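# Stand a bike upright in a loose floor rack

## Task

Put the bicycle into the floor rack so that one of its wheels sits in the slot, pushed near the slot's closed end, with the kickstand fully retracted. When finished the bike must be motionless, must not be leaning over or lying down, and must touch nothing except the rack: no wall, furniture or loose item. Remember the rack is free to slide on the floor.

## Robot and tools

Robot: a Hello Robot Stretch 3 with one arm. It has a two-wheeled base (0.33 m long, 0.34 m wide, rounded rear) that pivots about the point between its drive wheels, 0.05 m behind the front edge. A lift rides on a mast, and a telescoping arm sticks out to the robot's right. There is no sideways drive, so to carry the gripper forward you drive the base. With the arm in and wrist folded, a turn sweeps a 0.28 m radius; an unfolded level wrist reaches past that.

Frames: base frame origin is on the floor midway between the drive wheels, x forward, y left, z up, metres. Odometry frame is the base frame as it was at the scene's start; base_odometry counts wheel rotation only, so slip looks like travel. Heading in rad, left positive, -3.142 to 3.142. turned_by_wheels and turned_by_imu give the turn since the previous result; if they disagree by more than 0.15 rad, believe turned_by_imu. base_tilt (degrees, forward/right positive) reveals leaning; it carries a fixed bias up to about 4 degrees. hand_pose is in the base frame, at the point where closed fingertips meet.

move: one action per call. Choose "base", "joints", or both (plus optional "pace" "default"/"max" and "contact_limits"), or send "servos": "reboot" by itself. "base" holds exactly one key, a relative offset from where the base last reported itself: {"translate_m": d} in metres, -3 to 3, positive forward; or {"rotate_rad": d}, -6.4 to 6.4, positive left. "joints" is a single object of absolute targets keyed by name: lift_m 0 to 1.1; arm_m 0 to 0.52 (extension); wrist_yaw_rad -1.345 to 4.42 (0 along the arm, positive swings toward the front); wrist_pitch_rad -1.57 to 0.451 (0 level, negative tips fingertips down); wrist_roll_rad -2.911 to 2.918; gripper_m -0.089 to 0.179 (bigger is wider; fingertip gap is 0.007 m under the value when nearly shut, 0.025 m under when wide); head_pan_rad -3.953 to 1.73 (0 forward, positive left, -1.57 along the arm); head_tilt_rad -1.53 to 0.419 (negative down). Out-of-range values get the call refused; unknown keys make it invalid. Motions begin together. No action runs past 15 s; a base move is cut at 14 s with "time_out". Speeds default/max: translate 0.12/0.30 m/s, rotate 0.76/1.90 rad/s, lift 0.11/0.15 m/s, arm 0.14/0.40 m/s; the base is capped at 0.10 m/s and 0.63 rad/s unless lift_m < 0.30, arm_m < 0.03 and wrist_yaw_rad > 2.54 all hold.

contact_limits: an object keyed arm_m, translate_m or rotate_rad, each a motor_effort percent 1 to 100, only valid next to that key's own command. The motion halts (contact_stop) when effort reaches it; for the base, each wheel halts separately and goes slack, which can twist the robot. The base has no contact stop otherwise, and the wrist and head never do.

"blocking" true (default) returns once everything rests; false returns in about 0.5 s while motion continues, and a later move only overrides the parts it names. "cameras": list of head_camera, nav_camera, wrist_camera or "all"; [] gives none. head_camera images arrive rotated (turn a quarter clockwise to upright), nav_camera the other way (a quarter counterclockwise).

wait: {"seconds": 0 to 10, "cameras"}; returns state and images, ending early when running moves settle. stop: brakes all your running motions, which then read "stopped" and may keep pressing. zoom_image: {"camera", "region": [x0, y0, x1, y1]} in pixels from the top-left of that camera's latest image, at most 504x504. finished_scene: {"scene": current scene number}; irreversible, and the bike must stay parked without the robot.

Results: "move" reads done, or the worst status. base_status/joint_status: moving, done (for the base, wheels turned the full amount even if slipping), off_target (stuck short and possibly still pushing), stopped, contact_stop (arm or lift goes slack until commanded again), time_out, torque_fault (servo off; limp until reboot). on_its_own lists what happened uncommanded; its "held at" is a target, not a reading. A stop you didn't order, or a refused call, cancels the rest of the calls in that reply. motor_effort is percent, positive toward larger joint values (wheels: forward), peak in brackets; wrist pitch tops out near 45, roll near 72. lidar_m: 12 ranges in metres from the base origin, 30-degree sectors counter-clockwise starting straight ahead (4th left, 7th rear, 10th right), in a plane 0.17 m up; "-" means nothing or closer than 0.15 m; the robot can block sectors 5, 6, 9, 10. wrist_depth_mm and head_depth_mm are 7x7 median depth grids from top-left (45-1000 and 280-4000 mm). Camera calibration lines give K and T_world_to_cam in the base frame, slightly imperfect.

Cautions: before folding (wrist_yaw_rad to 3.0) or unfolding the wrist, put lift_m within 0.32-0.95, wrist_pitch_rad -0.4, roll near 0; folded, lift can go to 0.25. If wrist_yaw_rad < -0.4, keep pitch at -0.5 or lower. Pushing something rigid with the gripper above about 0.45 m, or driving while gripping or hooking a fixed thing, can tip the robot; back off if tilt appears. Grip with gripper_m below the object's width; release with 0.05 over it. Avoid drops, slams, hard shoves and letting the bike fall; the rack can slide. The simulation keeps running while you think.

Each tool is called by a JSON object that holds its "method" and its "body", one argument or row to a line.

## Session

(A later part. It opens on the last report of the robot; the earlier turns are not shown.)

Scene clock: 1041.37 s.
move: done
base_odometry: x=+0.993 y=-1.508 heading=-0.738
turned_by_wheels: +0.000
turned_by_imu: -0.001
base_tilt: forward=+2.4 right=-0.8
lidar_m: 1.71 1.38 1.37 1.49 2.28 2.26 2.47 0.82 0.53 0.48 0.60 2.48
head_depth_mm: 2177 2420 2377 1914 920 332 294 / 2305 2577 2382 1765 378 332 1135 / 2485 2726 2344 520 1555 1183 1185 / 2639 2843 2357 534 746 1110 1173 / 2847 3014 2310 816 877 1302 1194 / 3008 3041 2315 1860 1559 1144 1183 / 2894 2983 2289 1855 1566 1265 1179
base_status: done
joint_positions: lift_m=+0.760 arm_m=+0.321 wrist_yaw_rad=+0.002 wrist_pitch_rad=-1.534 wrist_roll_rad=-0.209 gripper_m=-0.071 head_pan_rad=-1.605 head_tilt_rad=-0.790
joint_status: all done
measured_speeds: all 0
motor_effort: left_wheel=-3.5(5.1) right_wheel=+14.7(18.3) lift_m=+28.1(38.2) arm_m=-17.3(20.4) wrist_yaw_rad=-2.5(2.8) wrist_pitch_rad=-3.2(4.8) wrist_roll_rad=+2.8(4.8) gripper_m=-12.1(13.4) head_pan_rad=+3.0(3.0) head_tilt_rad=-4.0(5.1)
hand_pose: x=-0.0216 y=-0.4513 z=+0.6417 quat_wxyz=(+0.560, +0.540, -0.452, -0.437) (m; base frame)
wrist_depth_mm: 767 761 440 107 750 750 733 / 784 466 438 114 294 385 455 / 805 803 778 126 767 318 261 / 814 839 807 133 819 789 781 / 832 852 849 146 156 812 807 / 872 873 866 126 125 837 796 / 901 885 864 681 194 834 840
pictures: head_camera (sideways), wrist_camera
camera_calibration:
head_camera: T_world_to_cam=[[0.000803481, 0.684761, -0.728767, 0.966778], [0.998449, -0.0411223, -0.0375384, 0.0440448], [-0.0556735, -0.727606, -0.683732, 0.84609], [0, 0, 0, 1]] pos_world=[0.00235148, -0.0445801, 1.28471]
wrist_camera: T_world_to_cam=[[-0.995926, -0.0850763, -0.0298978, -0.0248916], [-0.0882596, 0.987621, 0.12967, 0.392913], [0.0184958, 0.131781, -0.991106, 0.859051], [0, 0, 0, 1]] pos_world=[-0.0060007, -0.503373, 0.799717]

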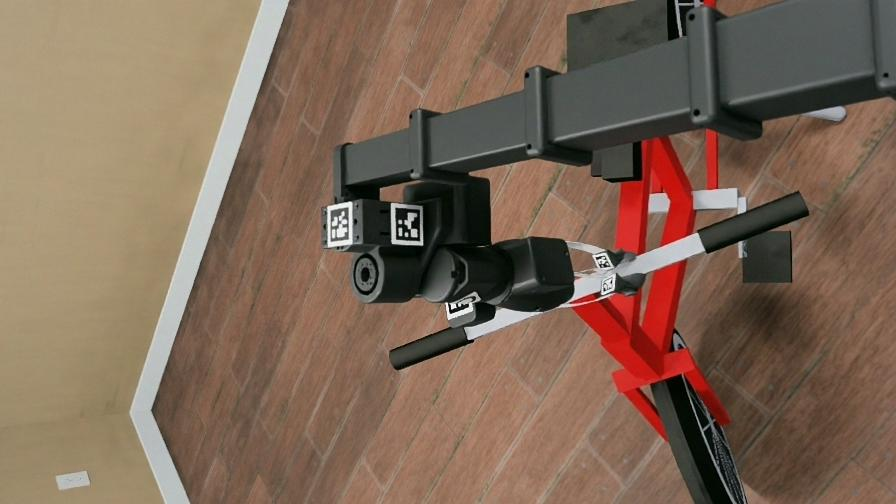

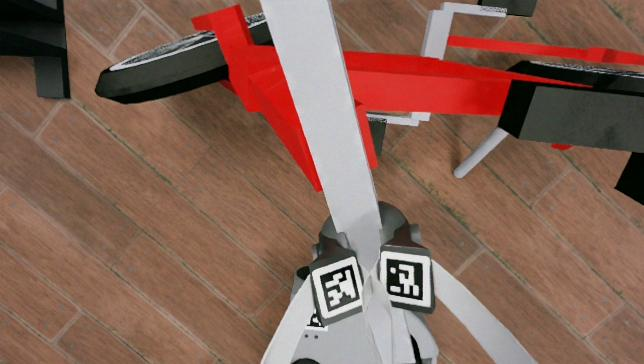

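{"method": "move", "body": {
  "joints": {"wrist_roll_rad": 0.0, "arm_m": 0.320, "lift_m": 0.764},
  "base": {"translate_m": 0.012},
  "cameras": []
}}

{"method": "move", "body": {
  "joints": {"wrist_roll_rad": 0.2},
  "base": {"translate_m": 0.008},
  "cameras": ["head_camera", "wrist_camera", "nav_camera"]
}}

Scene clock: 1046.57 s.
move: done
base_odometry: x=+1.002 y=-1.516 heading=-0.738
turned_by_wheels: +0.000
turned_by_imu: -0.001
base_tilt: forward=+2.3 right=-0.8
lidar_m: 1.70 1.37 1.36 1.49 2.29 2.26 2.48 0.82 0.54 0.48 0.60 2.47
head_depth_mm: 2196 2427 2385 1917 919 314 291 / 2360 2609 2364 1781 376 330 1141 / 2501 2694 2347 520 1553 1292 1202 / 2648 2829 2309 531 903 1132 1156 / 2791 3013 2318 1727 892 1297 1187 / 3054 3039 2311 1849 1564 1141 1181 / 2857 2950 2283 1852 1554 1262 1177
base_status: done
joint_positions: lift_m=+0.764 arm_m=+0.320 wrist_yaw_rad=+0.003 wrist_pitch_rad=-1.536 wrist_roll_rad=-0.011 gripper_m=-0.071 head_pan_rad=-1.605 head_tilt_rad=-0.790
joint_status: all done
measured_speeds: all 0
motor_effort: left_wheel=-3.2(4.4) right_wheel=+13.8(18.6) lift_m=+28.0(38.4) arm_m=-15.3(20.5) wrist_yaw_rad=-3.1(4.1) wrist_pitch_rad=-2.6(4.1) wrist_roll_rad=+3.6(7.5) gripper_m=-12.3(13.0) head_pan_rad=+3.3(3.3) head_tilt_rad=-4.7(5.3)
hand_pose: x=-0.0217 y=-0.4497 z=+0.6458 quat_wxyz=(+0.512, +0.495, -0.504, -0.488) (m; base frame)
wrist_depth_mm: 761 789 111 762 734 557 426 / 802 744 364 121 301 266 258 / 820 821 796 131 805 780 774 / 852 802 807 139 804 797 800 / 822 832 863 148 157 787 826 / 861 835 864 126 124 834 808 / 896 882 851 128 186 865 836
pictures: none
No camera images: "cameras" was empty.

Scene clock: 1047.37 s.
move: done
base_odometry: x=+1.008 y=-1.521 heading=-0.739
turned_by_wheels: -0.001
turned_by_imu: -0.001
base_tilt: forward=+2.3 right=-0.8
lidar_m: 1.69 1.37 1.36 1.48 2.27 2.27 2.49 0.82 0.54 0.48 0.60 2.46
head_depth_mm: 2188 2429 2386 1930 921 314 290 / 2341 2579 2375 490 377 330 1157 / 2474 2718 2353 527 1553 1290 1192 / 2660 2875 2332 530 741 1121 1175 / 2813 2988 2338 1791 1503 1286 1188 / 3054 2992 2311 1864 1567 1141 1185 / 2863 3008 2297 1872 1558 1255 1177
base_status: done
joint_positions: lift_m=+0.764 arm_m=+0.320 wrist_yaw_rad=+0.007 wrist_pitch_rad=-1.538 wrist_roll_rad=+0.180 gripper_m=-0.071 head_pan_rad=-1.605 head_tilt_rad=-0.790
joint_status: all done
measured_speeds: all 0
motor_effort: left_wheel=-4.4(4.4) right_wheel=+20.6(20.6) lift_m=+20.6(29.6) arm_m=-10.3(14.7) wrist_yaw_rad=-6.1(7.6) wrist_pitch_rad=-2.1(2.9) wrist_roll_rad=+6.4(6.5) gripper_m=-12.0(13.0) head_pan_rad=+2.4(3.1) head_tilt_rad=-4.5(5.2)
hand_pose: x=-0.0218 y=-0.4492 z=+0.6458 quat_wxyz=(+0.462, +0.447, -0.550, -0.533) (m; base frame)
wrist_depth_mm: 785 775 110 758 536 255 251 / 771 781 269 280 598 746 738 / 812 462 303 133 801 774 751 / 808 820 813 141 812 804 781 / 836 827 817 148 153 817 790 / 886 832 843 126 125 825 821 / 878 906 864 854 188 676 846
pictures: head_camera (sideways), nav_camera (sideways), wrist_camera
camera_calibration:
head_camera: T_world_to_cam=[[0.000803152, 0.684761, -0.728767, 0.966778], [0.998449, -0.0411219, -0.0375384, 0.0440448], [-0.0556731, -0.727606, -0.683732, 0.84609], [0, 0, 0, 1]] pos_world=[0.0023515, -0.0445801, 1.28471]
nav_camera: T_world_to_cam=[[-0.0835756, -0.697224, 0.711965, -0.885249], [-0.996434, 0.0501581, -0.0678491, 0.140893], [0.0115952, -0.715097, -0.698929, 0.866018], [0, 0, 0, 1]] pos_world=[0.0563641, -0.00499664, 1.24511]
wrist_camera: T_world_to_cam=[[-0.954832, 0.294091, -0.0425043, 0.15464], [0.286187, 0.948648, 0.134772, 0.377605], [0.0799568, 0.11652, -0.989965, 0.856563], [0, 0, 0, 1]] pos_world=[-0.0288986, -0.5035, 0.803649]

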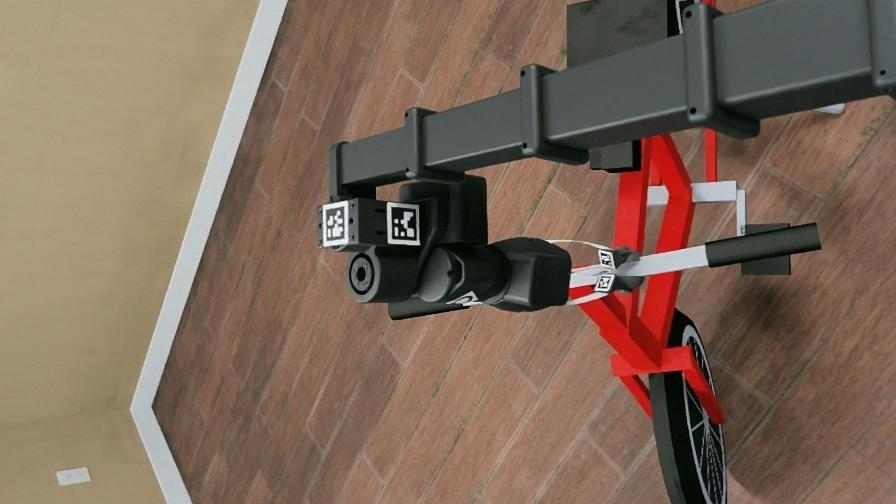

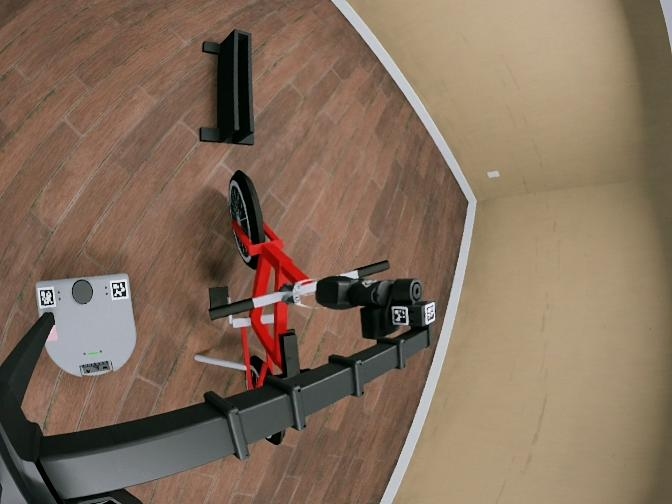

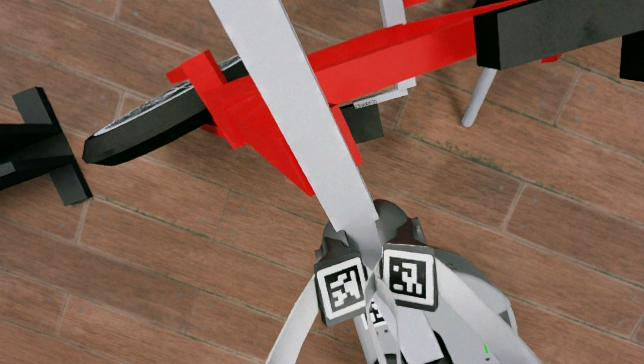

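{"method": "zoom_image", "body": {
  "camera": "wrist_camera",
  "region": [0, 40, 260, 240]
}}

{"method": "zoom_image", "body": {
  "camera": "nav_camera",
  "region": [150, 0, 350, 280]
}}

Scaled by 1.938.

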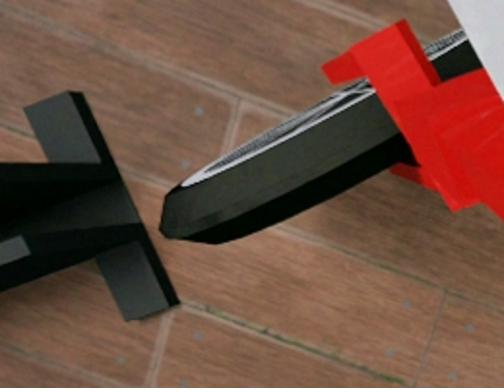

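Scaled by 1.800 from the camera's 672x504 image, which has a finer 792x594 frame.

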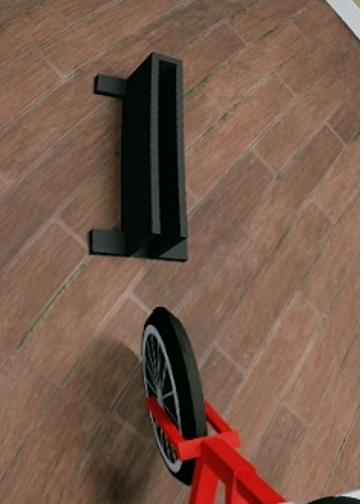

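{"method": "move", "body": {
  "joints": {"arm_m": 0.352, "lift_m": 0.77},
  "cameras": []
}}

{"method": "move", "body": {
  "joints": {"arm_m": 0.38, "lift_m": 0.776},
  "cameras": ["head_camera", "wrist_camera", "nav_camera"]
}}

Scene clock: 1076.40 s.
move: contact_stop
base_odometry: x=+1.008 y=-1.521 heading=-0.739
turned_by_wheels: +0.000
turned_by_imu: +0.000
base_tilt: forward=+2.3 right=-0.9
lidar_m: 1.69 1.37 1.35 1.48 2.28 2.28 2.49 0.83 0.55 0.47 0.61 2.46
head_depth_mm: 2234 2429 2408 1911 920 310 287 / 2332 2598 2376 460 372 318 1158 / 2465 2723 551 549 1538 1227 1194 / 2647 2899 542 560 944 1124 1174 / 2799 2996 2299 1828 1481 1276 1187 / 3023 3036 2292 1861 1578 1146 1180 / 2897 2952 2319 1862 1568 1173 1173
base_status: not commanded
joint_positions: lift_m=+0.772 arm_m=+0.352 wrist_yaw_rad=+0.004 wrist_pitch_rad=-1.558 wrist_roll_rad=+0.188 gripper_m=-0.071 head_pan_rad=-1.605 head_tilt_rad=-0.790
joint_status: lift_m contact_stop (moved +0.008 of +0.006); the others done
measured_speeds: translate_m=+0.000 rotate_rad=+0.000 lift_m=+0.002 arm_m=+0.000 wrist_yaw_rad=+0.000 wrist_pitch_rad=+0.000 wrist_roll_rad=+0.000 head_pan_rad=+0.000 head_tilt_rad=+0.000
on_its_own: lift_m is slack since a contact_stop
motor_effort: left_wheel=-1.9(4.3) right_wheel=+4.4(20.4) lift_m=+23.7(36.5) arm_m=+23.7(26.8) wrist_yaw_rad=-3.2(7.0) wrist_pitch_rad=+1.5(2.8) wrist_roll_rad=+3.7(6.4) gripper_m=-11.6(13.4) head_pan_rad=+3.0(3.4) head_tilt_rad=-5.0(5.4)
hand_pose: x=-0.0217 y=-0.4761 z=+0.6544 quat_wxyz=(+0.455, +0.449, -0.547, -0.541) (m; base frame)
wrist_depth_mm: 780 786 112 737 533 255 254 / 789 787 299 283 313 776 759 / 817 462 292 135 794 766 779 / 833 840 814 142 797 802 785 / 856 850 842 147 792 819 812 / 868 888 864 127 124 850 864 / 918 914 884 127 182 737 887
pictures: none
No camera images: "cameras" was empty.

not run: a stop that you did not command came earlier in this reply.

{"method": "move", "body": {
  "joints": {"arm_m": 0.375, "lift_m": 0.776},
  "cameras": ["head_camera", "wrist_camera", "nav_camera"]
}}

Scene clock: 1080.77 s.
move: contact_stop
base_odometry: x=+1.008 y=-1.521 heading=-0.739
turned_by_wheels: +0.000
turned_by_imu: -0.001
base_tilt: forward=+2.3 right=-0.8
lidar_m: 1.70 1.36 1.35 1.48 2.28 2.28 2.49 0.84 0.57 0.48 0.64 2.47
head_depth_mm: 2210 2432 2379 1926 927 304 - / 2337 2595 2381 437 363 316 1170 / 2501 2764 549 1751 1225 1285 1192 / 2667 2877 557 599 942 1131 1172 / 2856 2977 2311 1819 1022 1308 1192 / 3007 3039 2296 1863 1569 1240 1184 / 2857 2953 2311 1855 1559 1177 1178
base_status: not commanded
joint_positions: lift_m=+0.779 arm_m=+0.375 wrist_yaw_rad=+0.004 wrist_pitch_rad=-1.558 wrist_roll_rad=+0.188 gripper_m=-0.071 head_pan_rad=-1.605 head_tilt_rad=-0.790
joint_status: lift_m contact_stop (moved +0.007 of +0.004); the others done
measured_speeds: translate_m=+0.000 rotate_rad=+0.000 lift_m=+0.002 arm_m=+0.000 wrist_yaw_rad=+0.000 wrist_pitch_rad=+0.000 wrist_roll_rad=+0.000 head_pan_rad=+0.000 head_tilt_rad=+0.000
on_its_own: lift_m is slack since a contact_stop
motor_effort: left_wheel=-1.8(2.2) right_wheel=+3.8(4.8) lift_m=+23.9(30.1) arm_m=+22.7(26.9) wrist_yaw_rad=-3.3(5.2) wrist_pitch_rad=+1.1(1.9) wrist_roll_rad=+3.8(3.9) gripper_m=-11.9(13.4) head_pan_rad=+2.5(3.4) head_tilt_rad=-5.0(5.1)
hand_pose: x=-0.0217 y=-0.4992 z=+0.6611 quat_wxyz=(+0.455, +0.449, -0.547, -0.541) (m; base frame)
wrist_depth_mm: 795 782 118 764 563 259 257 / 798 808 394 287 312 771 764 / 804 475 296 138 826 783 770 / 837 831 816 144 835 829 830 / 876 847 859 148 852 849 850 / 903 873 892 126 124 854 839 / 890 927 892 125 178 730 881
pictures: head_camera (sideways), nav_camera (sideways), wrist_camera
camera_calibration:
head_camera: T_world_to_cam=[[0.000803536, 0.684765, -0.728763, 0.966773], [0.998449, -0.041122, -0.0375384, 0.0440449], [-0.0556732, -0.727603, -0.683736, 0.846095], [0, 0, 0, 1]] pos_world=[0.00235149, -0.04458, 1.28471]
nav_camera: T_world_to_cam=[[-0.083576, -0.697227, 0.711961, -0.885244], [-0.996434, 0.0501588, -0.0678491, 0.140893], [0.0115951, -0.715093, -0.698933, 0.866023], [0, 0, 0, 1]] pos_world=[0.0563641, -0.00499634, 1.24511]
wrist_camera: T_world_to_cam=[[-0.951467, 0.305554, -0.0367077, 0.171992], [0.296784, 0.942567, 0.153254, 0.407953], [0.081427, 0.134922, -0.987505, 0.885127], [0, 0, 0, 1]] pos_world=[-0.0295021, -0.556499, 0.81786]

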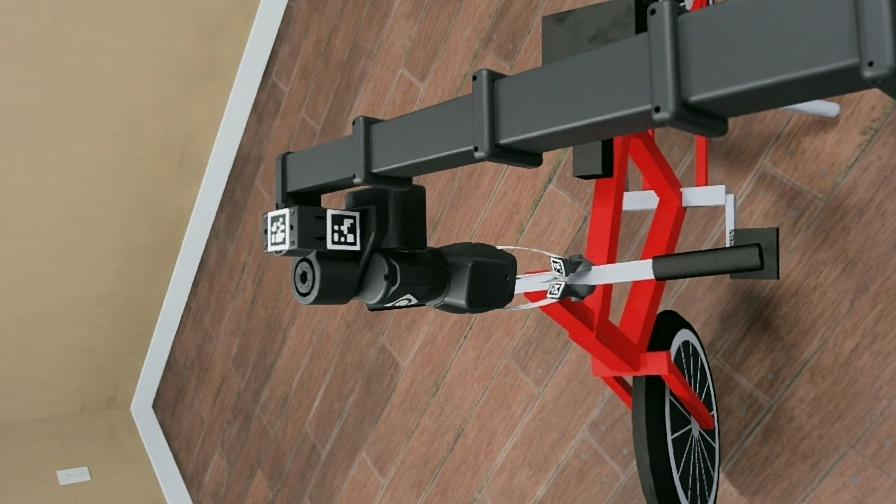

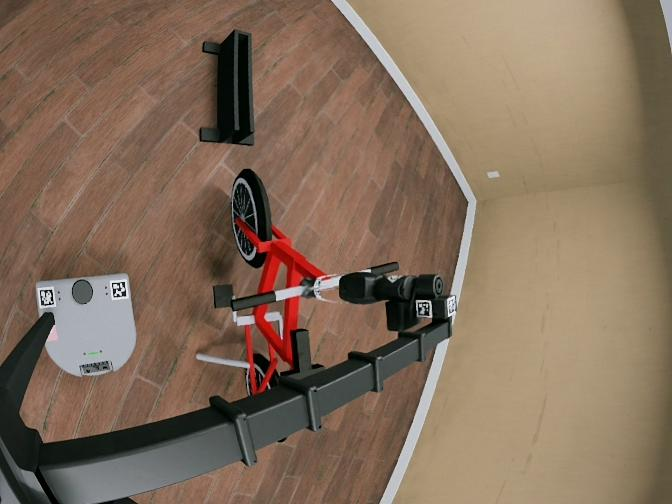

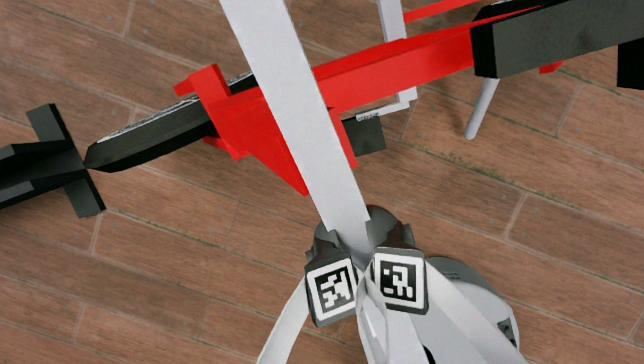

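{"method": "move", "body": {
  "joints": {"arm_m": 0.39, "lift_m": 0.78, "wrist_roll_rad": 0.28},
  "base": {"translate_m": 0.05},
  "cameras": ["head_camera", "wrist_camera", "nav_camera"]
}}

Scene clock: 1092.53 s.
move: contact_stop
base_odometry: x=+1.045 y=-1.555 heading=-0.739
turned_by_wheels: +0.000
turned_by_imu: -0.008
base_tilt: forward=+2.3 right=-0.9
lidar_m: 1.67 1.34 1.32 1.44 2.21 2.31 2.51 0.85 0.64 0.48 0.64 2.43
head_depth_mm: 2232 2492 2373 1925 906 299 - / 2377 2623 2371 419 357 314 1171 / 2510 2744 560 1754 1099 1288 1199 / 2685 2887 564 642 1478 1134 1196 / 2840 3004 2251 1772 992 1293 1192 / 2990 3024 2294 1876 1558 1239 1187 / 2834 2933 2289 1869 1564 1181 1178
base_status: done
joint_positions: lift_m=+0.784 arm_m=+0.390 wrist_yaw_rad=+0.008 wrist_pitch_rad=-1.557 wrist_roll_rad=+0.261 gripper_m=-0.071 head_pan_rad=-1.605 head_tilt_rad=-0.790
joint_status: lift_m contact_stop (moved +0.005 of +0.001); the others done
measured_speeds: all 0
on_its_own: lift_m is slack since a contact_stop
motor_effort: left_wheel=+2.4(6.7) right_wheel=+5.4(14.0) lift_m=+25.8(27.1) arm_m=+14.9(25.5) wrist_yaw_rad=-8.0(8.9) wrist_pitch_rad=+1.7(1.9) wrist_roll_rad=+6.3(8.3) gripper_m=-12.6(13.2) head_pan_rad=+2.4(3.2) head_tilt_rad=-4.4(5.2)
hand_pose: x=-0.0218 y=-0.5142 z=+0.6657 quat_wxyz=(+0.436, +0.430, -0.562, -0.556) (m; base frame)
wrist_depth_mm: 788 775 119 768 566 258 261 / 799 809 126 301 316 772 780 / 805 825 285 149 793 780 774 / 831 517 828 145 871 825 829 / 913 851 862 150 848 847 837 / 916 862 892 126 123 844 877 / 943 900 918 127 177 725 838
pictures: head_camera (sideways), nav_camera (sideways), wrist_camera
camera_calibration:
head_camera: T_world_to_cam=[[0.000803547, 0.684765, -0.728763, 0.966772], [0.998449, -0.041122, -0.0375384, 0.0440449], [-0.0556732, -0.727602, -0.683736, 0.846096], [0, 0, 0, 1]] pos_world=[0.00235149, -0.04458, 1.28471]
nav_camera: T_world_to_cam=[[-0.083576, -0.697228, 0.711961, -0.885244], [-0.996434, 0.0501588, -0.067849, 0.140893], [0.0115951, -0.715093, -0.698933, 0.866024], [0, 0, 0, 1]] pos_world=[0.0563641, -0.00499632, 1.24511]
wrist_camera: T_world_to_cam=[[-0.928429, 0.369595, -0.0376572, 0.210737], [0.360114, 0.92023, 0.153276, 0.411356], [0.0913034, 0.128745, -0.987466, 0.888674], [0, 0, 0, 1]] pos_world=[-0.0336196, -0.570842, 0.82242]

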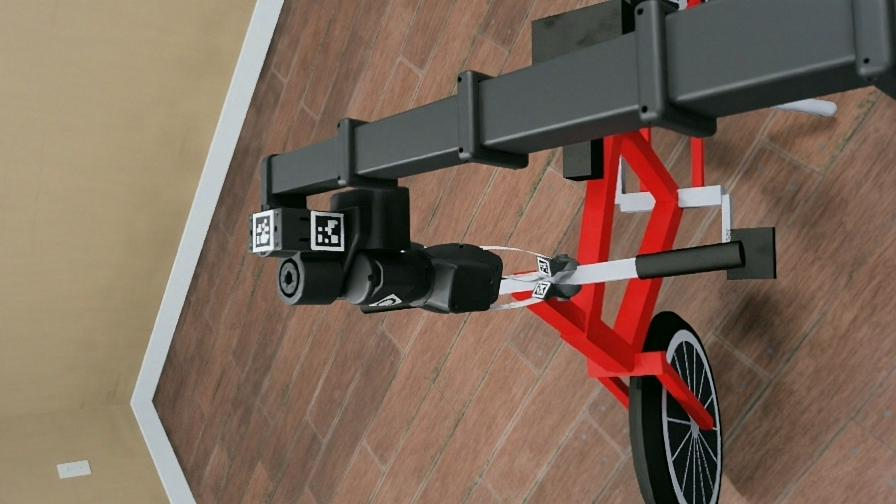

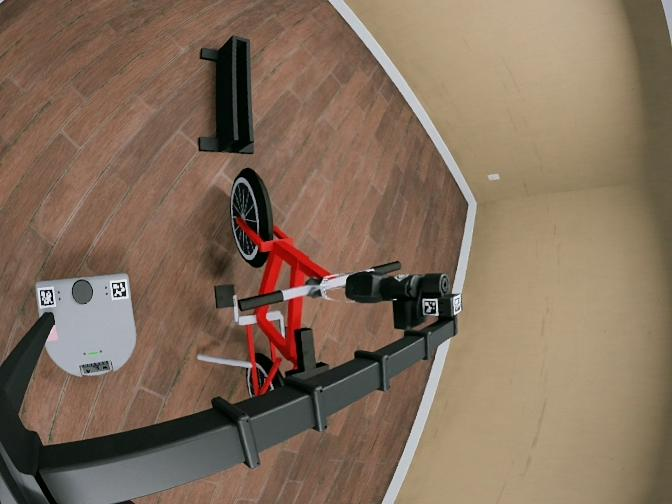

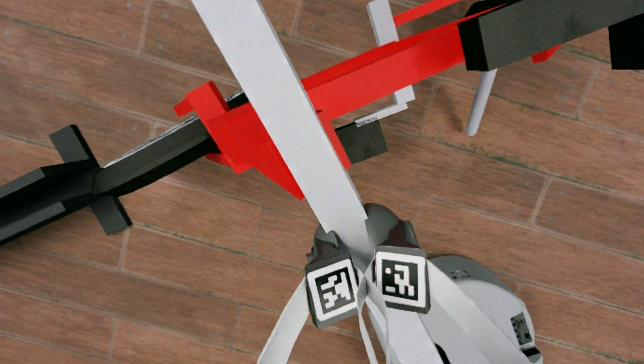

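{"method": "move", "body": {
  "joints": {"arm_m": 0.4, "lift_m": 0.787},
  "base": {"translate_m": 0.06},
  "cameras": ["head_camera", "wrist_camera", "nav_camera"]
}}

{"method": "zoom_image", "body": {
  "camera": "nav_camera",
  "region": [150, 0, 350, 280]
}}

Scene clock: 1099.73 s.
move: done
base_odometry: x=+1.089 y=-1.595 heading=-0.739
turned_by_wheels: +0.000
turned_by_imu: -0.001
base_tilt: forward=+2.3 right=-0.8
lidar_m: 1.62 1.30 1.29 1.40 2.15 2.36 2.57 0.86 0.64 0.48 0.64 2.38
head_depth_mm: 2279 2527 2359 1927 912 301 - / 2387 2646 2378 414 353 315 1172 / 2518 2807 572 1758 1485 1292 1202 / 2692 2953 568 677 950 1136 1199 / 2857 3030 2230 1785 962 1296 1189 / 3016 3009 2309 1868 1570 1231 1178 / 2806 2836 2299 1848 1554 1185 1174
base_status: done
joint_positions: lift_m=+0.787 arm_m=+0.400 wrist_yaw_rad=+0.008 wrist_pitch_rad=-1.557 wrist_roll_rad=+0.262 gripper_m=-0.071 head_pan_rad=-1.605 head_tilt_rad=-0.790
joint_status: all done
measured_speeds: all 0
motor_effort: left_wheel=+3.7(6.6) right_wheel=+3.9(16.9) lift_m=+23.5(30.8) arm_m=+10.3(25.2) wrist_yaw_rad=-6.8(7.7) wrist_pitch_rad=+1.2(1.6) wrist_roll_rad=+5.9(6.3) gripper_m=-12.1(13.6) head_pan_rad=+2.2(3.3) head_tilt_rad=-4.3(5.4)
hand_pose: x=-0.0218 y=-0.5243 z=+0.6692 quat_wxyz=(+0.436, +0.430, -0.563, -0.556) (m; base frame)
wrist_depth_mm: 775 788 122 784 569 259 262 / 824 798 129 297 319 758 784 / 825 811 390 150 799 791 786 / 824 503 852 147 839 822 778 / 907 847 890 150 816 818 825 / 891 900 878 127 123 855 854 / 916 924 902 127 173 743 877
pictures: head_camera (sideways), nav_camera (sideways), wrist_camera
camera_calibration:
head_camera: T_world_to_cam=[[0.000803563, 0.684766, -0.728763, 0.966772], [0.998449, -0.041122, -0.0375384, 0.0440449], [-0.0556732, -0.727602, -0.683737, 0.846096], [0, 0, 0, 1]] pos_world=[0.00235149, -0.04458, 1.28471]
nav_camera: T_world_to_cam=[[-0.083576, -0.697228, 0.711961, -0.885243], [-0.996434, 0.0501589, -0.067849, 0.140893], [0.0115951, -0.715092, -0.698934, 0.866024], [0, 0, 0, 1]] pos_world=[0.0563641, -0.00499628, 1.24511]
wrist_camera: T_world_to_cam=[[-0.927908, 0.370897, -0.0377091, 0.215304], [0.361406, 0.919738, 0.153195, 0.419874], [0.0915019, 0.128522, -0.987476, 0.893287], [0, 0, 0, 1]] pos_world=[-0.0337006, -0.580837, 0.825896]

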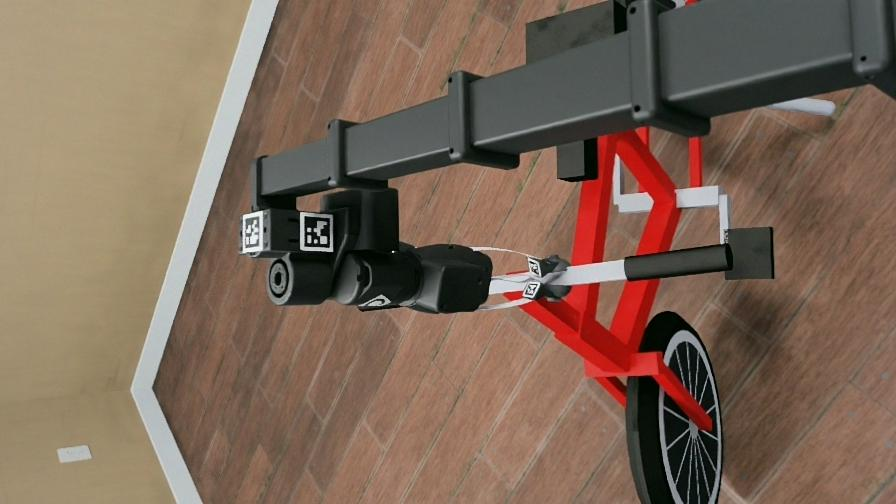

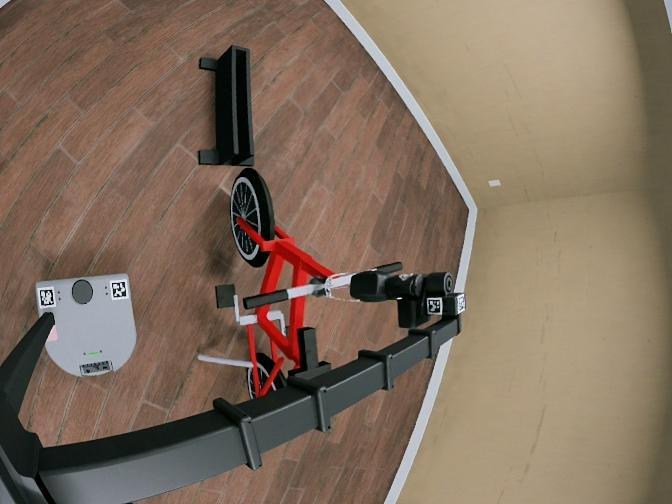

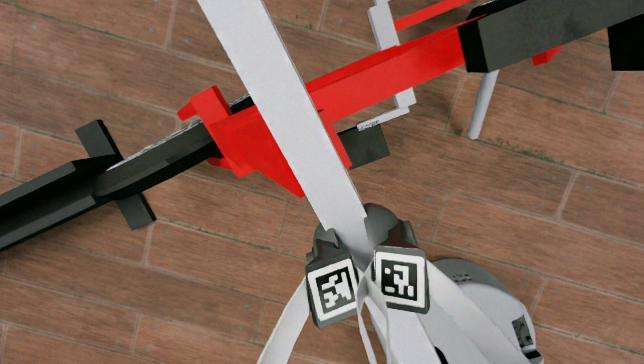

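Scaled by 1.800 from the camera's 672x504 image, which has a finer 792x594 frame.

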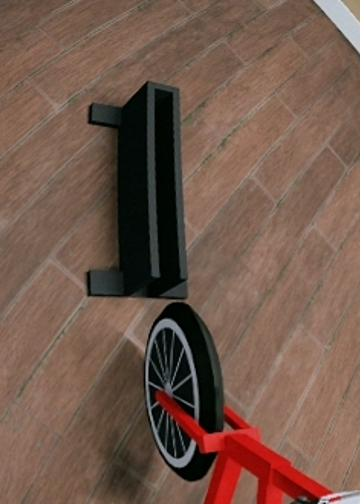

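{"method": "move", "body": {
  "joints": {"arm_m": 0.403, "lift_m": 0.789},
  "base": {"translate_m": 0.09},
  "cameras": ["wrist_camera", "nav_camera"]
}}

{"method": "zoom_image", "body": {
  "camera": "nav_camera",
  "region": [150, 0, 350, 280]
}}

Scene clock: 1111.40 s.
move: done
base_odometry: x=+1.156 y=-1.656 heading=-0.739
turned_by_wheels: +0.000
turned_by_imu: -0.001
base_tilt: forward=+2.3 right=-0.8
lidar_m: 1.55 1.25 1.23 1.34 2.06 2.43 2.66 0.86 0.65 0.48 0.64 2.31
head_depth_mm: 2311 2577 2355 1919 912 299 - / 2430 2738 2346 399 351 316 1171 / 2600 2835 548 1789 1480 1310 1202 / 2781 2915 569 681 949 1139 1186 / 2968 2991 2245 1778 961 1280 1186 / 3014 2986 2301 1868 1563 1223 1187 / 2709 2856 2294 1858 1564 1191 1176
base_status: done
joint_positions: lift_m=+0.789 arm_m=+0.403 wrist_yaw_rad=+0.007 wrist_pitch_rad=-1.557 wrist_roll_rad=+0.264 gripper_m=-0.071 head_pan_rad=-1.605 head_tilt_rad=-0.790
joint_status: all done
measured_speeds: all 0
motor_effort: left_wheel=+1.1(6.9) right_wheel=+6.2(15.2) lift_m=+24.2(30.3) arm_m=+4.3(22.4) wrist_yaw_rad=-6.0(7.6) wrist_pitch_rad=+0.8(1.9) wrist_roll_rad=+5.1(6.0) gripper_m=-12.4(13.4) head_pan_rad=+2.6(3.3) head_tilt_rad=-4.2(5.4)
hand_pose: x=-0.0218 y=-0.5273 z=+0.6712 quat_wxyz=(+0.435, +0.429, -0.563, -0.556) (m; base frame)
wrist_depth_mm: 784 755 124 772 570 262 264 / 811 799 133 299 319 798 760 / 829 789 402 151 829 800 766 / 858 496 825 147 840 823 808 / 883 841 868 150 834 823 812 / 926 921 883 126 124 833 841 / 925 895 917 125 175 725 903
pictures: nav_camera (sideways), wrist_camera
camera_calibration:
nav_camera: T_world_to_cam=[[-0.0835761, -0.697232, 0.711957, -0.885238], [-0.996434, 0.0501591, -0.0678489, 0.140893], [0.0115953, -0.715088, -0.698938, 0.86603], [0, 0, 0, 1]] pos_world=[0.0563641, -0.00499596, 1.24511]
wrist_camera: T_world_to_cam=[[-0.926836, 0.373561, -0.0377738, 0.217992], [0.364046, 0.918711, 0.153102, 0.421922], [0.0918961, 0.128149, -0.987488, 0.895479], [0, 0, 0, 1]] pos_world=[-0.0338474, -0.583813, 0.827912]

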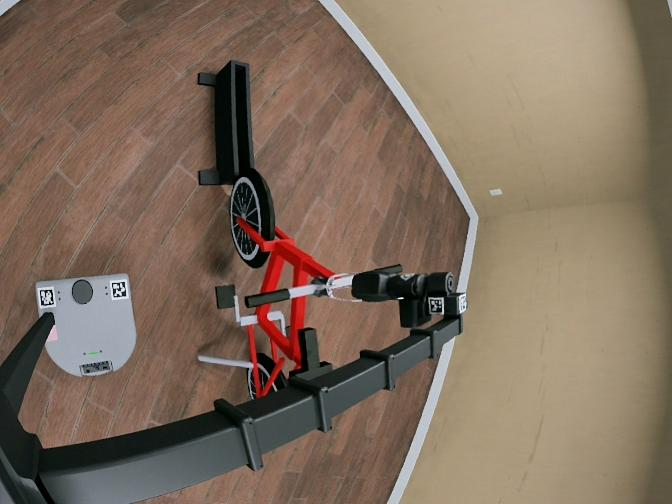

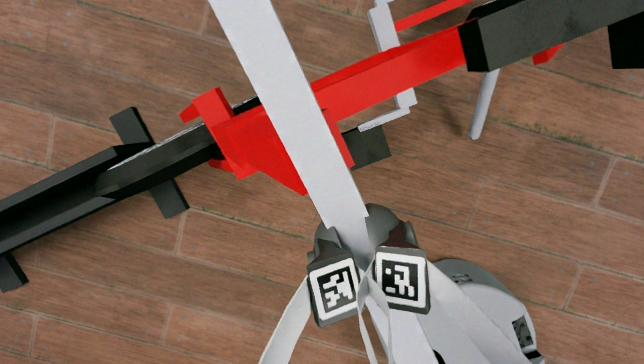

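Scaled by 1.800 from the camera's 672x504 image, which has a finer 792x594 frame.

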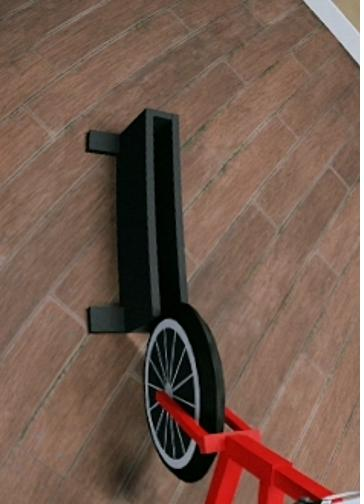

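{"method": "zoom_image", "body": {
  "camera": "wrist_camera",
  "region": [0, 90, 260, 300]
}}

Scaled by 1.938.

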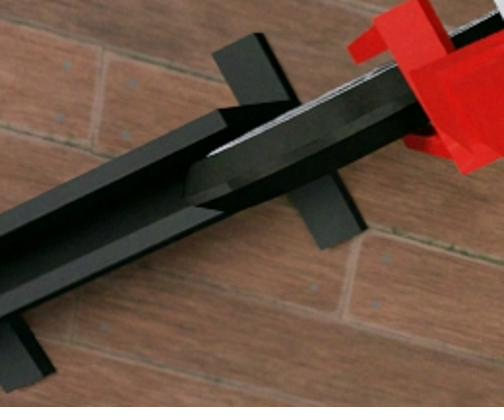

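{"method": "move", "body": {
  "joints": {"arm_m": 0.415, "lift_m": 0.79},
  "cameras": ["wrist_camera"]
}}

{"method": "zoom_image", "body": {
  "camera": "wrist_camera",
  "region": [0, 90, 260, 300]
}}

Scene clock: 1123.23 s.
move: contact_stop
base_odometry: x=+1.156 y=-1.656 heading=-0.739
turned_by_wheels: +0.000
turned_by_imu: -0.001
base_tilt: forward=+2.4 right=-0.8
lidar_m: 1.55 1.24 1.23 1.34 2.06 2.43 2.64 0.87 0.65 0.63 0.64 2.31
head_depth_mm: 2336 2586 2381 1907 908 297 - / 2454 2721 2370 398 348 315 1185 / 2560 2831 545 1780 1230 1318 1193 / 2745 2945 577 1747 957 1129 1194 / 2979 3032 2243 1775 1028 1300 1190 / 2954 3033 2313 1866 1560 1234 1182 / 2686 2864 2291 1870 1572 1193 1180
base_status: not commanded
joint_positions: lift_m=+0.791 arm_m=+0.415 wrist_yaw_rad=+0.007 wrist_pitch_rad=-1.557 wrist_roll_rad=+0.264 gripper_m=-0.071 head_pan_rad=-1.605 head_tilt_rad=-0.790
joint_status: lift_m contact_stop (moved +0.002 of +0.001); the others done
measured_speeds: translate_m=+0.000 rotate_rad=+0.000 lift_m=+0.001 arm_m=+0.000 wrist_yaw_rad=+0.000 wrist_pitch_rad=+0.000 wrist_roll_rad=+0.000 head_pan_rad=+0.000 head_tilt_rad=+0.000
on_its_own: lift_m is slack since a contact_stop
motor_effort: left_wheel=+1.0(1.5) right_wheel=+6.2(6.6) lift_m=+23.9(29.3) arm_m=+19.2(23.7) wrist_yaw_rad=-6.3(7.2) wrist_pitch_rad=+1.4(1.9) wrist_roll_rad=+5.1(5.3) gripper_m=-12.1(13.6) head_pan_rad=+2.7(3.2) head_tilt_rad=-5.6(5.6)
hand_pose: x=-0.0218 y=-0.5393 z=+0.6731 quat_wxyz=(+0.435, +0.429, -0.563, -0.556) (m; base frame)
wrist_depth_mm: 807 808 125 776 608 262 259 / 804 802 132 301 320 765 773 / 853 831 413 145 803 814 788 / 830 497 855 148 810 820 802 / 887 842 845 151 831 827 853 / 909 883 868 126 123 833 844 / 965 912 910 124 172 731 882
pictures: wrist_camera
camera_calibration:
wrist_camera: T_world_to_cam=[[-0.926826, 0.373588, -0.0377538, 0.222544], [0.364072, 0.918693, 0.15315, 0.432587], [0.0918992, 0.128198, -0.987482, 0.898977], [0, 0, 0, 1]] pos_world=[-0.0338483, -0.595802, 0.829875]

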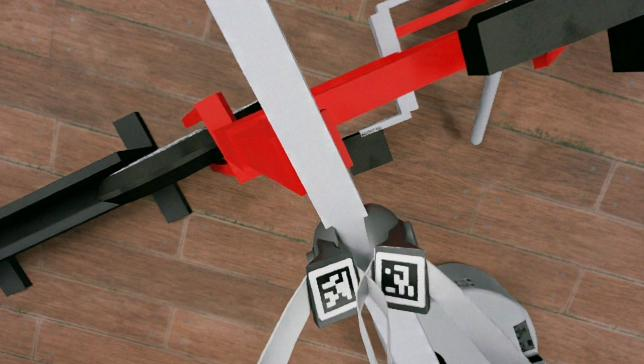

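Scaled by 1.938.

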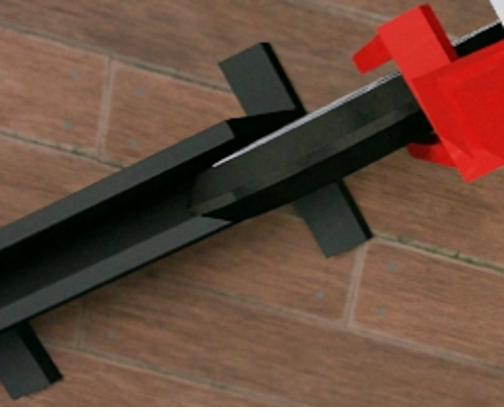

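{"method": "move", "body": {
  "joints": {"lift_m": 0.791},
  "base": {"translate_m": 0.05},
  "cameras": ["wrist_camera", "nav_camera"]
}}

{"method": "zoom_image", "body": {
  "camera": "wrist_camera",
  "region": [0, 90, 260, 300]
}}

Scene clock: 1132.17 s.
move: done
base_odometry: x=+1.193 y=-1.690 heading=-0.739
turned_by_wheels: -0.001
turned_by_imu: -0.003
base_tilt: forward=+2.3 right=-0.8
lidar_m: 1.52 1.21 1.20 1.31 2.00 2.47 2.69 0.87 0.65 0.63 0.64 2.26
head_depth_mm: 2359 2563 2388 1930 911 297 - / 2500 2743 2361 397 348 315 1182 / 2613 2868 542 1790 1232 1310 1200 / 2832 2948 579 1734 961 1128 1195 / 2968 3080 2246 1781 1027 1286 1193 / 2954 3003 2303 1866 1566 1232 1190 / 2674 2805 2273 1859 1565 1193 1174
base_status: done
joint_positions: lift_m=+0.791 arm_m=+0.415 wrist_yaw_rad=+0.007 wrist_pitch_rad=-1.558 wrist_roll_rad=+0.266 gripper_m=-0.071 head_pan_rad=-1.605 head_tilt_rad=-0.790
joint_status: all done
measured_speeds: all 0
motor_effort: left_wheel=-5.3(7.5) right_wheel=+17.0(24.5) lift_m=+17.6(25.2) arm_m=-14.3(15.2) wrist_yaw_rad=-6.1(7.6) wrist_pitch_rad=+1.6(1.7) wrist_roll_rad=+4.6(5.3) gripper_m=-12.1(13.0) head_pan_rad=+2.4(3.6) head_tilt_rad=-5.0(5.6)
hand_pose: x=-0.0218 y=-0.5392 z=+0.6732 quat_wxyz=(+0.434, +0.428, -0.564, -0.557) (m; base frame)
wrist_depth_mm: 783 787 127 774 581 262 263 / 817 788 804 298 317 774 758 / 842 805 389 141 801 798 826 / 845 504 833 146 822 821 815 / 877 869 880 151 154 855 856 / 890 881 890 126 125 842 858 / 912 909 907 907 171 734 915
pictures: nav_camera (sideways), wrist_camera
camera_calibration:
nav_camera: T_world_to_cam=[[-0.0835764, -0.697233, 0.711956, -0.885237], [-0.996434, 0.0501595, -0.0678489, 0.140893], [0.0115951, -0.715088, -0.698938, 0.86603], [0, 0, 0, 1]] pos_world=[0.0563641, -0.00499594, 1.24511]
wrist_camera: T_world_to_cam=[[-0.925964, 0.375726, -0.0376899, 0.22365], [0.366179, 0.917819, 0.153367, 0.431932], [0.0922166, 0.128211, -0.98745, 0.898996], [0, 0, 0, 1]] pos_world=[-0.0339752, -0.595728, 0.829899]

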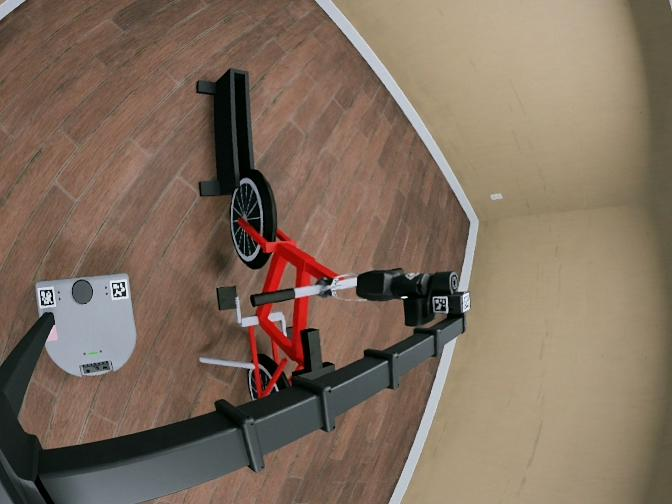

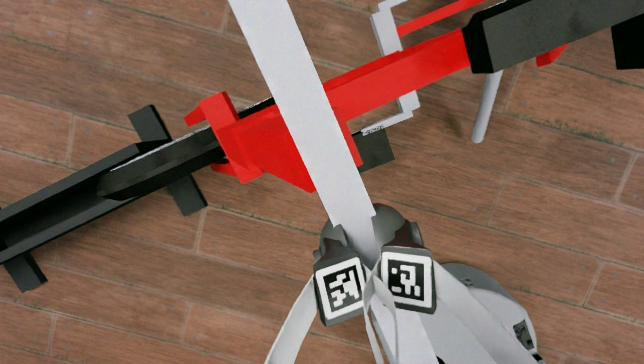

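Scaled by 1.938.

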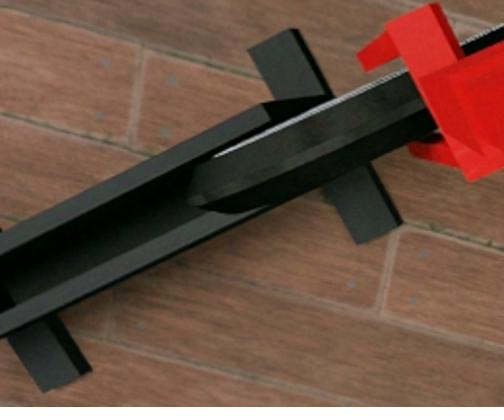

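{"method": "move", "body": {
  "joints": {"arm_m": 0.432, "lift_m": 0.791, "wrist_roll_rad": 0.3},
  "cameras": ["wrist_camera", "head_camera"]
}}

{"method": "zoom_image", "body": {
  "camera": "wrist_camera",
  "region": [0, 90, 260, 300]
}}

Scene clock: 1139.03 s.
move: done
base_odometry: x=+1.193 y=-1.690 heading=-0.739
turned_by_wheels: +0.000
turned_by_imu: -0.008
base_tilt: forward=+2.3 right=-0.9
lidar_m: 1.52 1.21 1.20 1.31 1.99 2.47 2.67 0.88 0.65 0.63 0.65 2.27
head_depth_mm: 2360 2589 2398 1930 365 297 - / 2489 2771 2364 405 347 315 1178 / 2613 2847 540 1789 1091 1291 1195 / 2826 2972 591 1746 960 1157 1198 / 2950 3013 2236 1787 1014 1300 1189 / 2971 3035 2292 1866 1559 1239 1186 / 2665 2841 2296 1847 1561 1198 1177
base_status: not commanded
joint_positions: lift_m=+0.791 arm_m=+0.432 wrist_yaw_rad=+0.007 wrist_pitch_rad=-1.558 wrist_roll_rad=+0.282 gripper_m=-0.071 head_pan_rad=-1.605 head_tilt_rad=-0.790
joint_status: all done
measured_speeds: all 0
on_its_own: lift_m is at rest, and its effort (+1.6) is outside its rest range (+3 to +55)
motor_effort: left_wheel=-1.8(5.5) right_wheel=+4.8(17.5) lift_m=+1.6(20.0) arm_m=+23.6(24.4) wrist_yaw_rad=-6.2(6.9) wrist_pitch_rad=+2.1(2.1) wrist_roll_rad=+5.9(8.8) gripper_m=-13.1(13.5) head_pan_rad=+2.1(3.2) head_tilt_rad=-4.8(4.9)
hand_pose: x=-0.0218 y=-0.5561 z=+0.6732 quat_wxyz=(+0.430, +0.424, -0.567, -0.560) (m; base frame)
wrist_depth_mm: 777 793 128 788 758 262 263 / 838 798 135 491 324 774 774 / 820 809 413 145 817 790 793 / 862 502 562 147 804 819 836 / 849 857 868 151 828 851 832 / 903 899 867 127 123 865 862 / 941 970 912 125 170 753 907
pictures: head_camera (sideways), wrist_camera
camera_calibration:
head_camera: T_world_to_cam=[[0.000804146, 0.684783, -0.728747, 0.966751], [0.998449, -0.0411211, -0.0375386, 0.0440451], [-0.0556727, -0.727586, -0.683754, 0.846118], [0, 0, 0, 1]] pos_world=[0.0023515, -0.0445796, 1.28471]
wrist_camera: T_world_to_cam=[[-0.920043, 0.389995, -0.0377426, 0.238104], [0.380282, 0.912005, 0.153728, 0.44429], [0.0943748, 0.127084, -0.987392, 0.90056], [0, 0, 0, 1]] pos_world=[-0.0348798, -0.612501, 0.829893]

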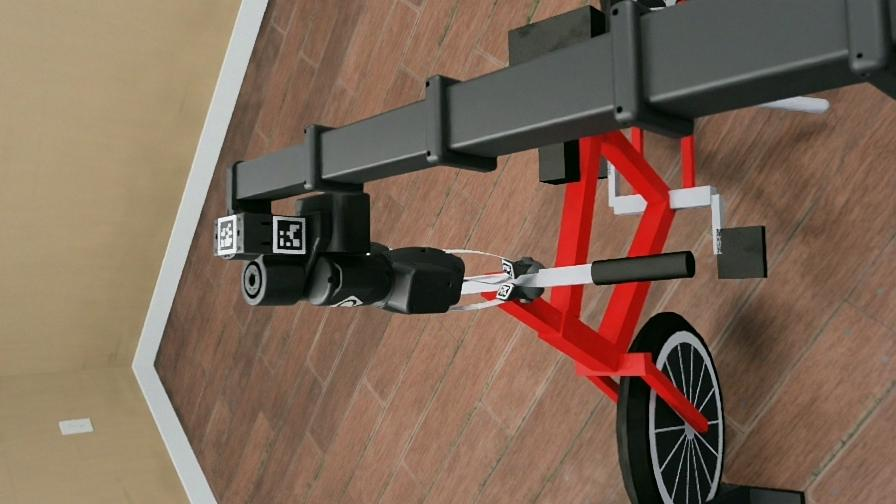

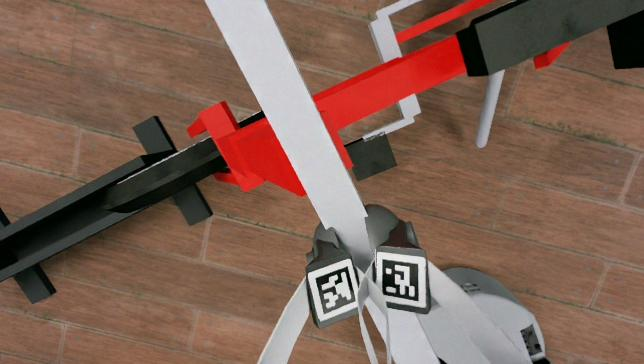

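Scaled by 1.938.

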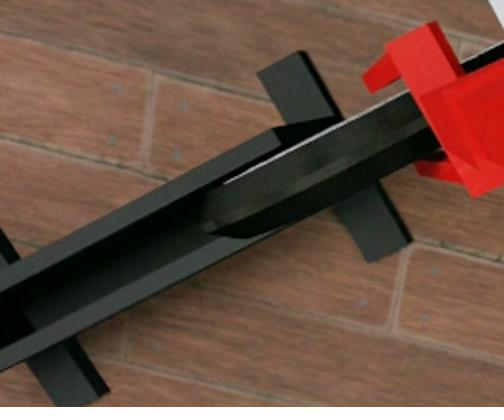

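{"method": "move", "body": {
  "joints": {"arm_m": 0.448, "lift_m": 0.797},
  "cameras": ["wrist_camera", "nav_camera"]
}}

{"method": "zoom_image", "body": {
  "camera": "wrist_camera",
  "region": [0, 90, 260, 300]
}}

Scene clock: 1145.07 s.
move: done
base_odometry: x=+1.193 y=-1.690 heading=-0.739
turned_by_wheels: +0.000
turned_by_imu: -0.001
base_tilt: forward=+2.3 right=-0.8
lidar_m: 1.52 1.22 1.20 1.31 1.98 2.47 2.68 0.88 0.65 0.64 0.65 2.27
head_depth_mm: 2334 2589 2381 1908 349 296 - / 2485 2719 2370 396 344 320 1181 / 2627 2882 533 1786 1131 1312 1204 / 2799 2943 598 1745 973 1279 1192 / 2950 3032 2239 1783 1026 1302 1194 / 2991 3049 2317 1867 1567 1238 1180 / 2661 2818 2287 1849 1556 1204 1186
base_status: not commanded
joint_positions: lift_m=+0.797 arm_m=+0.448 wrist_yaw_rad=+0.008 wrist_pitch_rad=-1.557 wrist_roll_rad=+0.282 gripper_m=-0.071 head_pan_rad=-1.605 head_tilt_rad=-0.790
joint_status: all done
measured_speeds: all 0
motor_effort: left_wheel=-0.7(1.8) right_wheel=+4.4(5.0) lift_m=+18.8(27.9) arm_m=+20.9(23.2) wrist_yaw_rad=-6.3(7.6) wrist_pitch_rad=+1.4(1.7) wrist_roll_rad=+6.0(6.2) gripper_m=-11.6(13.1) head_pan_rad=+3.2(3.4) head_tilt_rad=-4.4(5.4)
hand_pose: x=-0.0218 y=-0.5723 z=+0.6792 quat_wxyz=(+0.430, +0.424, -0.567, -0.560) (m; base frame)
wrist_depth_mm: 803 796 131 784 762 267 261 / 813 819 138 796 331 784 778 / 860 817 415 154 800 793 813 / 867 510 496 149 829 821 824 / 889 867 896 151 854 856 843 / 872 897 901 126 123 855 861 / 966 940 958 903 168 728 902
pictures: nav_camera (sideways), wrist_camera
camera_calibration:
nav_camera: T_world_to_cam=[[-0.0835766, -0.697245, 0.711944, -0.885222], [-0.996434, 0.0501604, -0.0678487, 0.140893], [0.0115957, -0.715076, -0.69895, 0.866046], [0, 0, 0, 1]] pos_world=[0.0563641, -0.00499498, 1.24511]
wrist_camera: T_world_to_cam=[[-0.920357, 0.389223, -0.0380621, 0.244405], [0.379545, 0.912435, 0.152996, 0.458879], [0.0942786, 0.126364, -0.987494, 0.908214], [0, 0, 0, 1]] pos_world=[-0.0348503, -0.628591, 0.835952]

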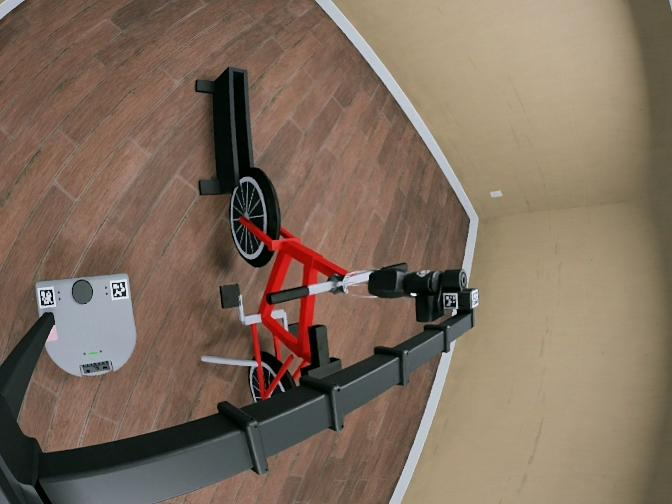

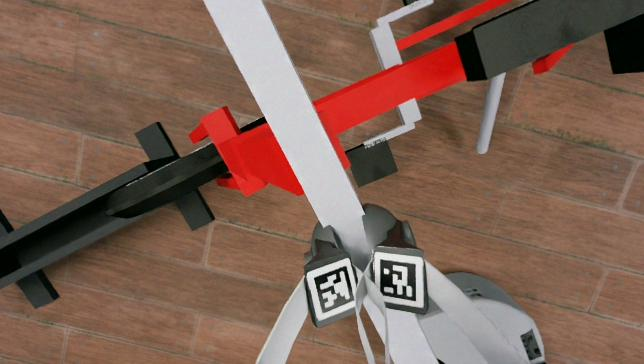

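Scaled by 1.938.

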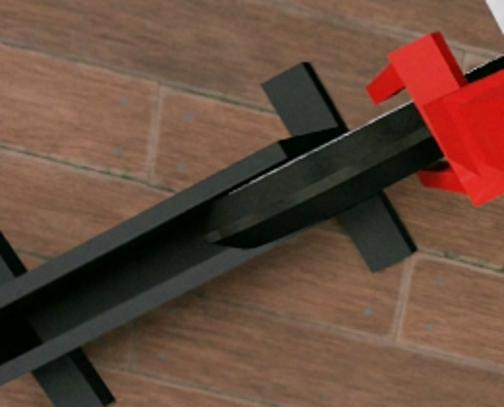

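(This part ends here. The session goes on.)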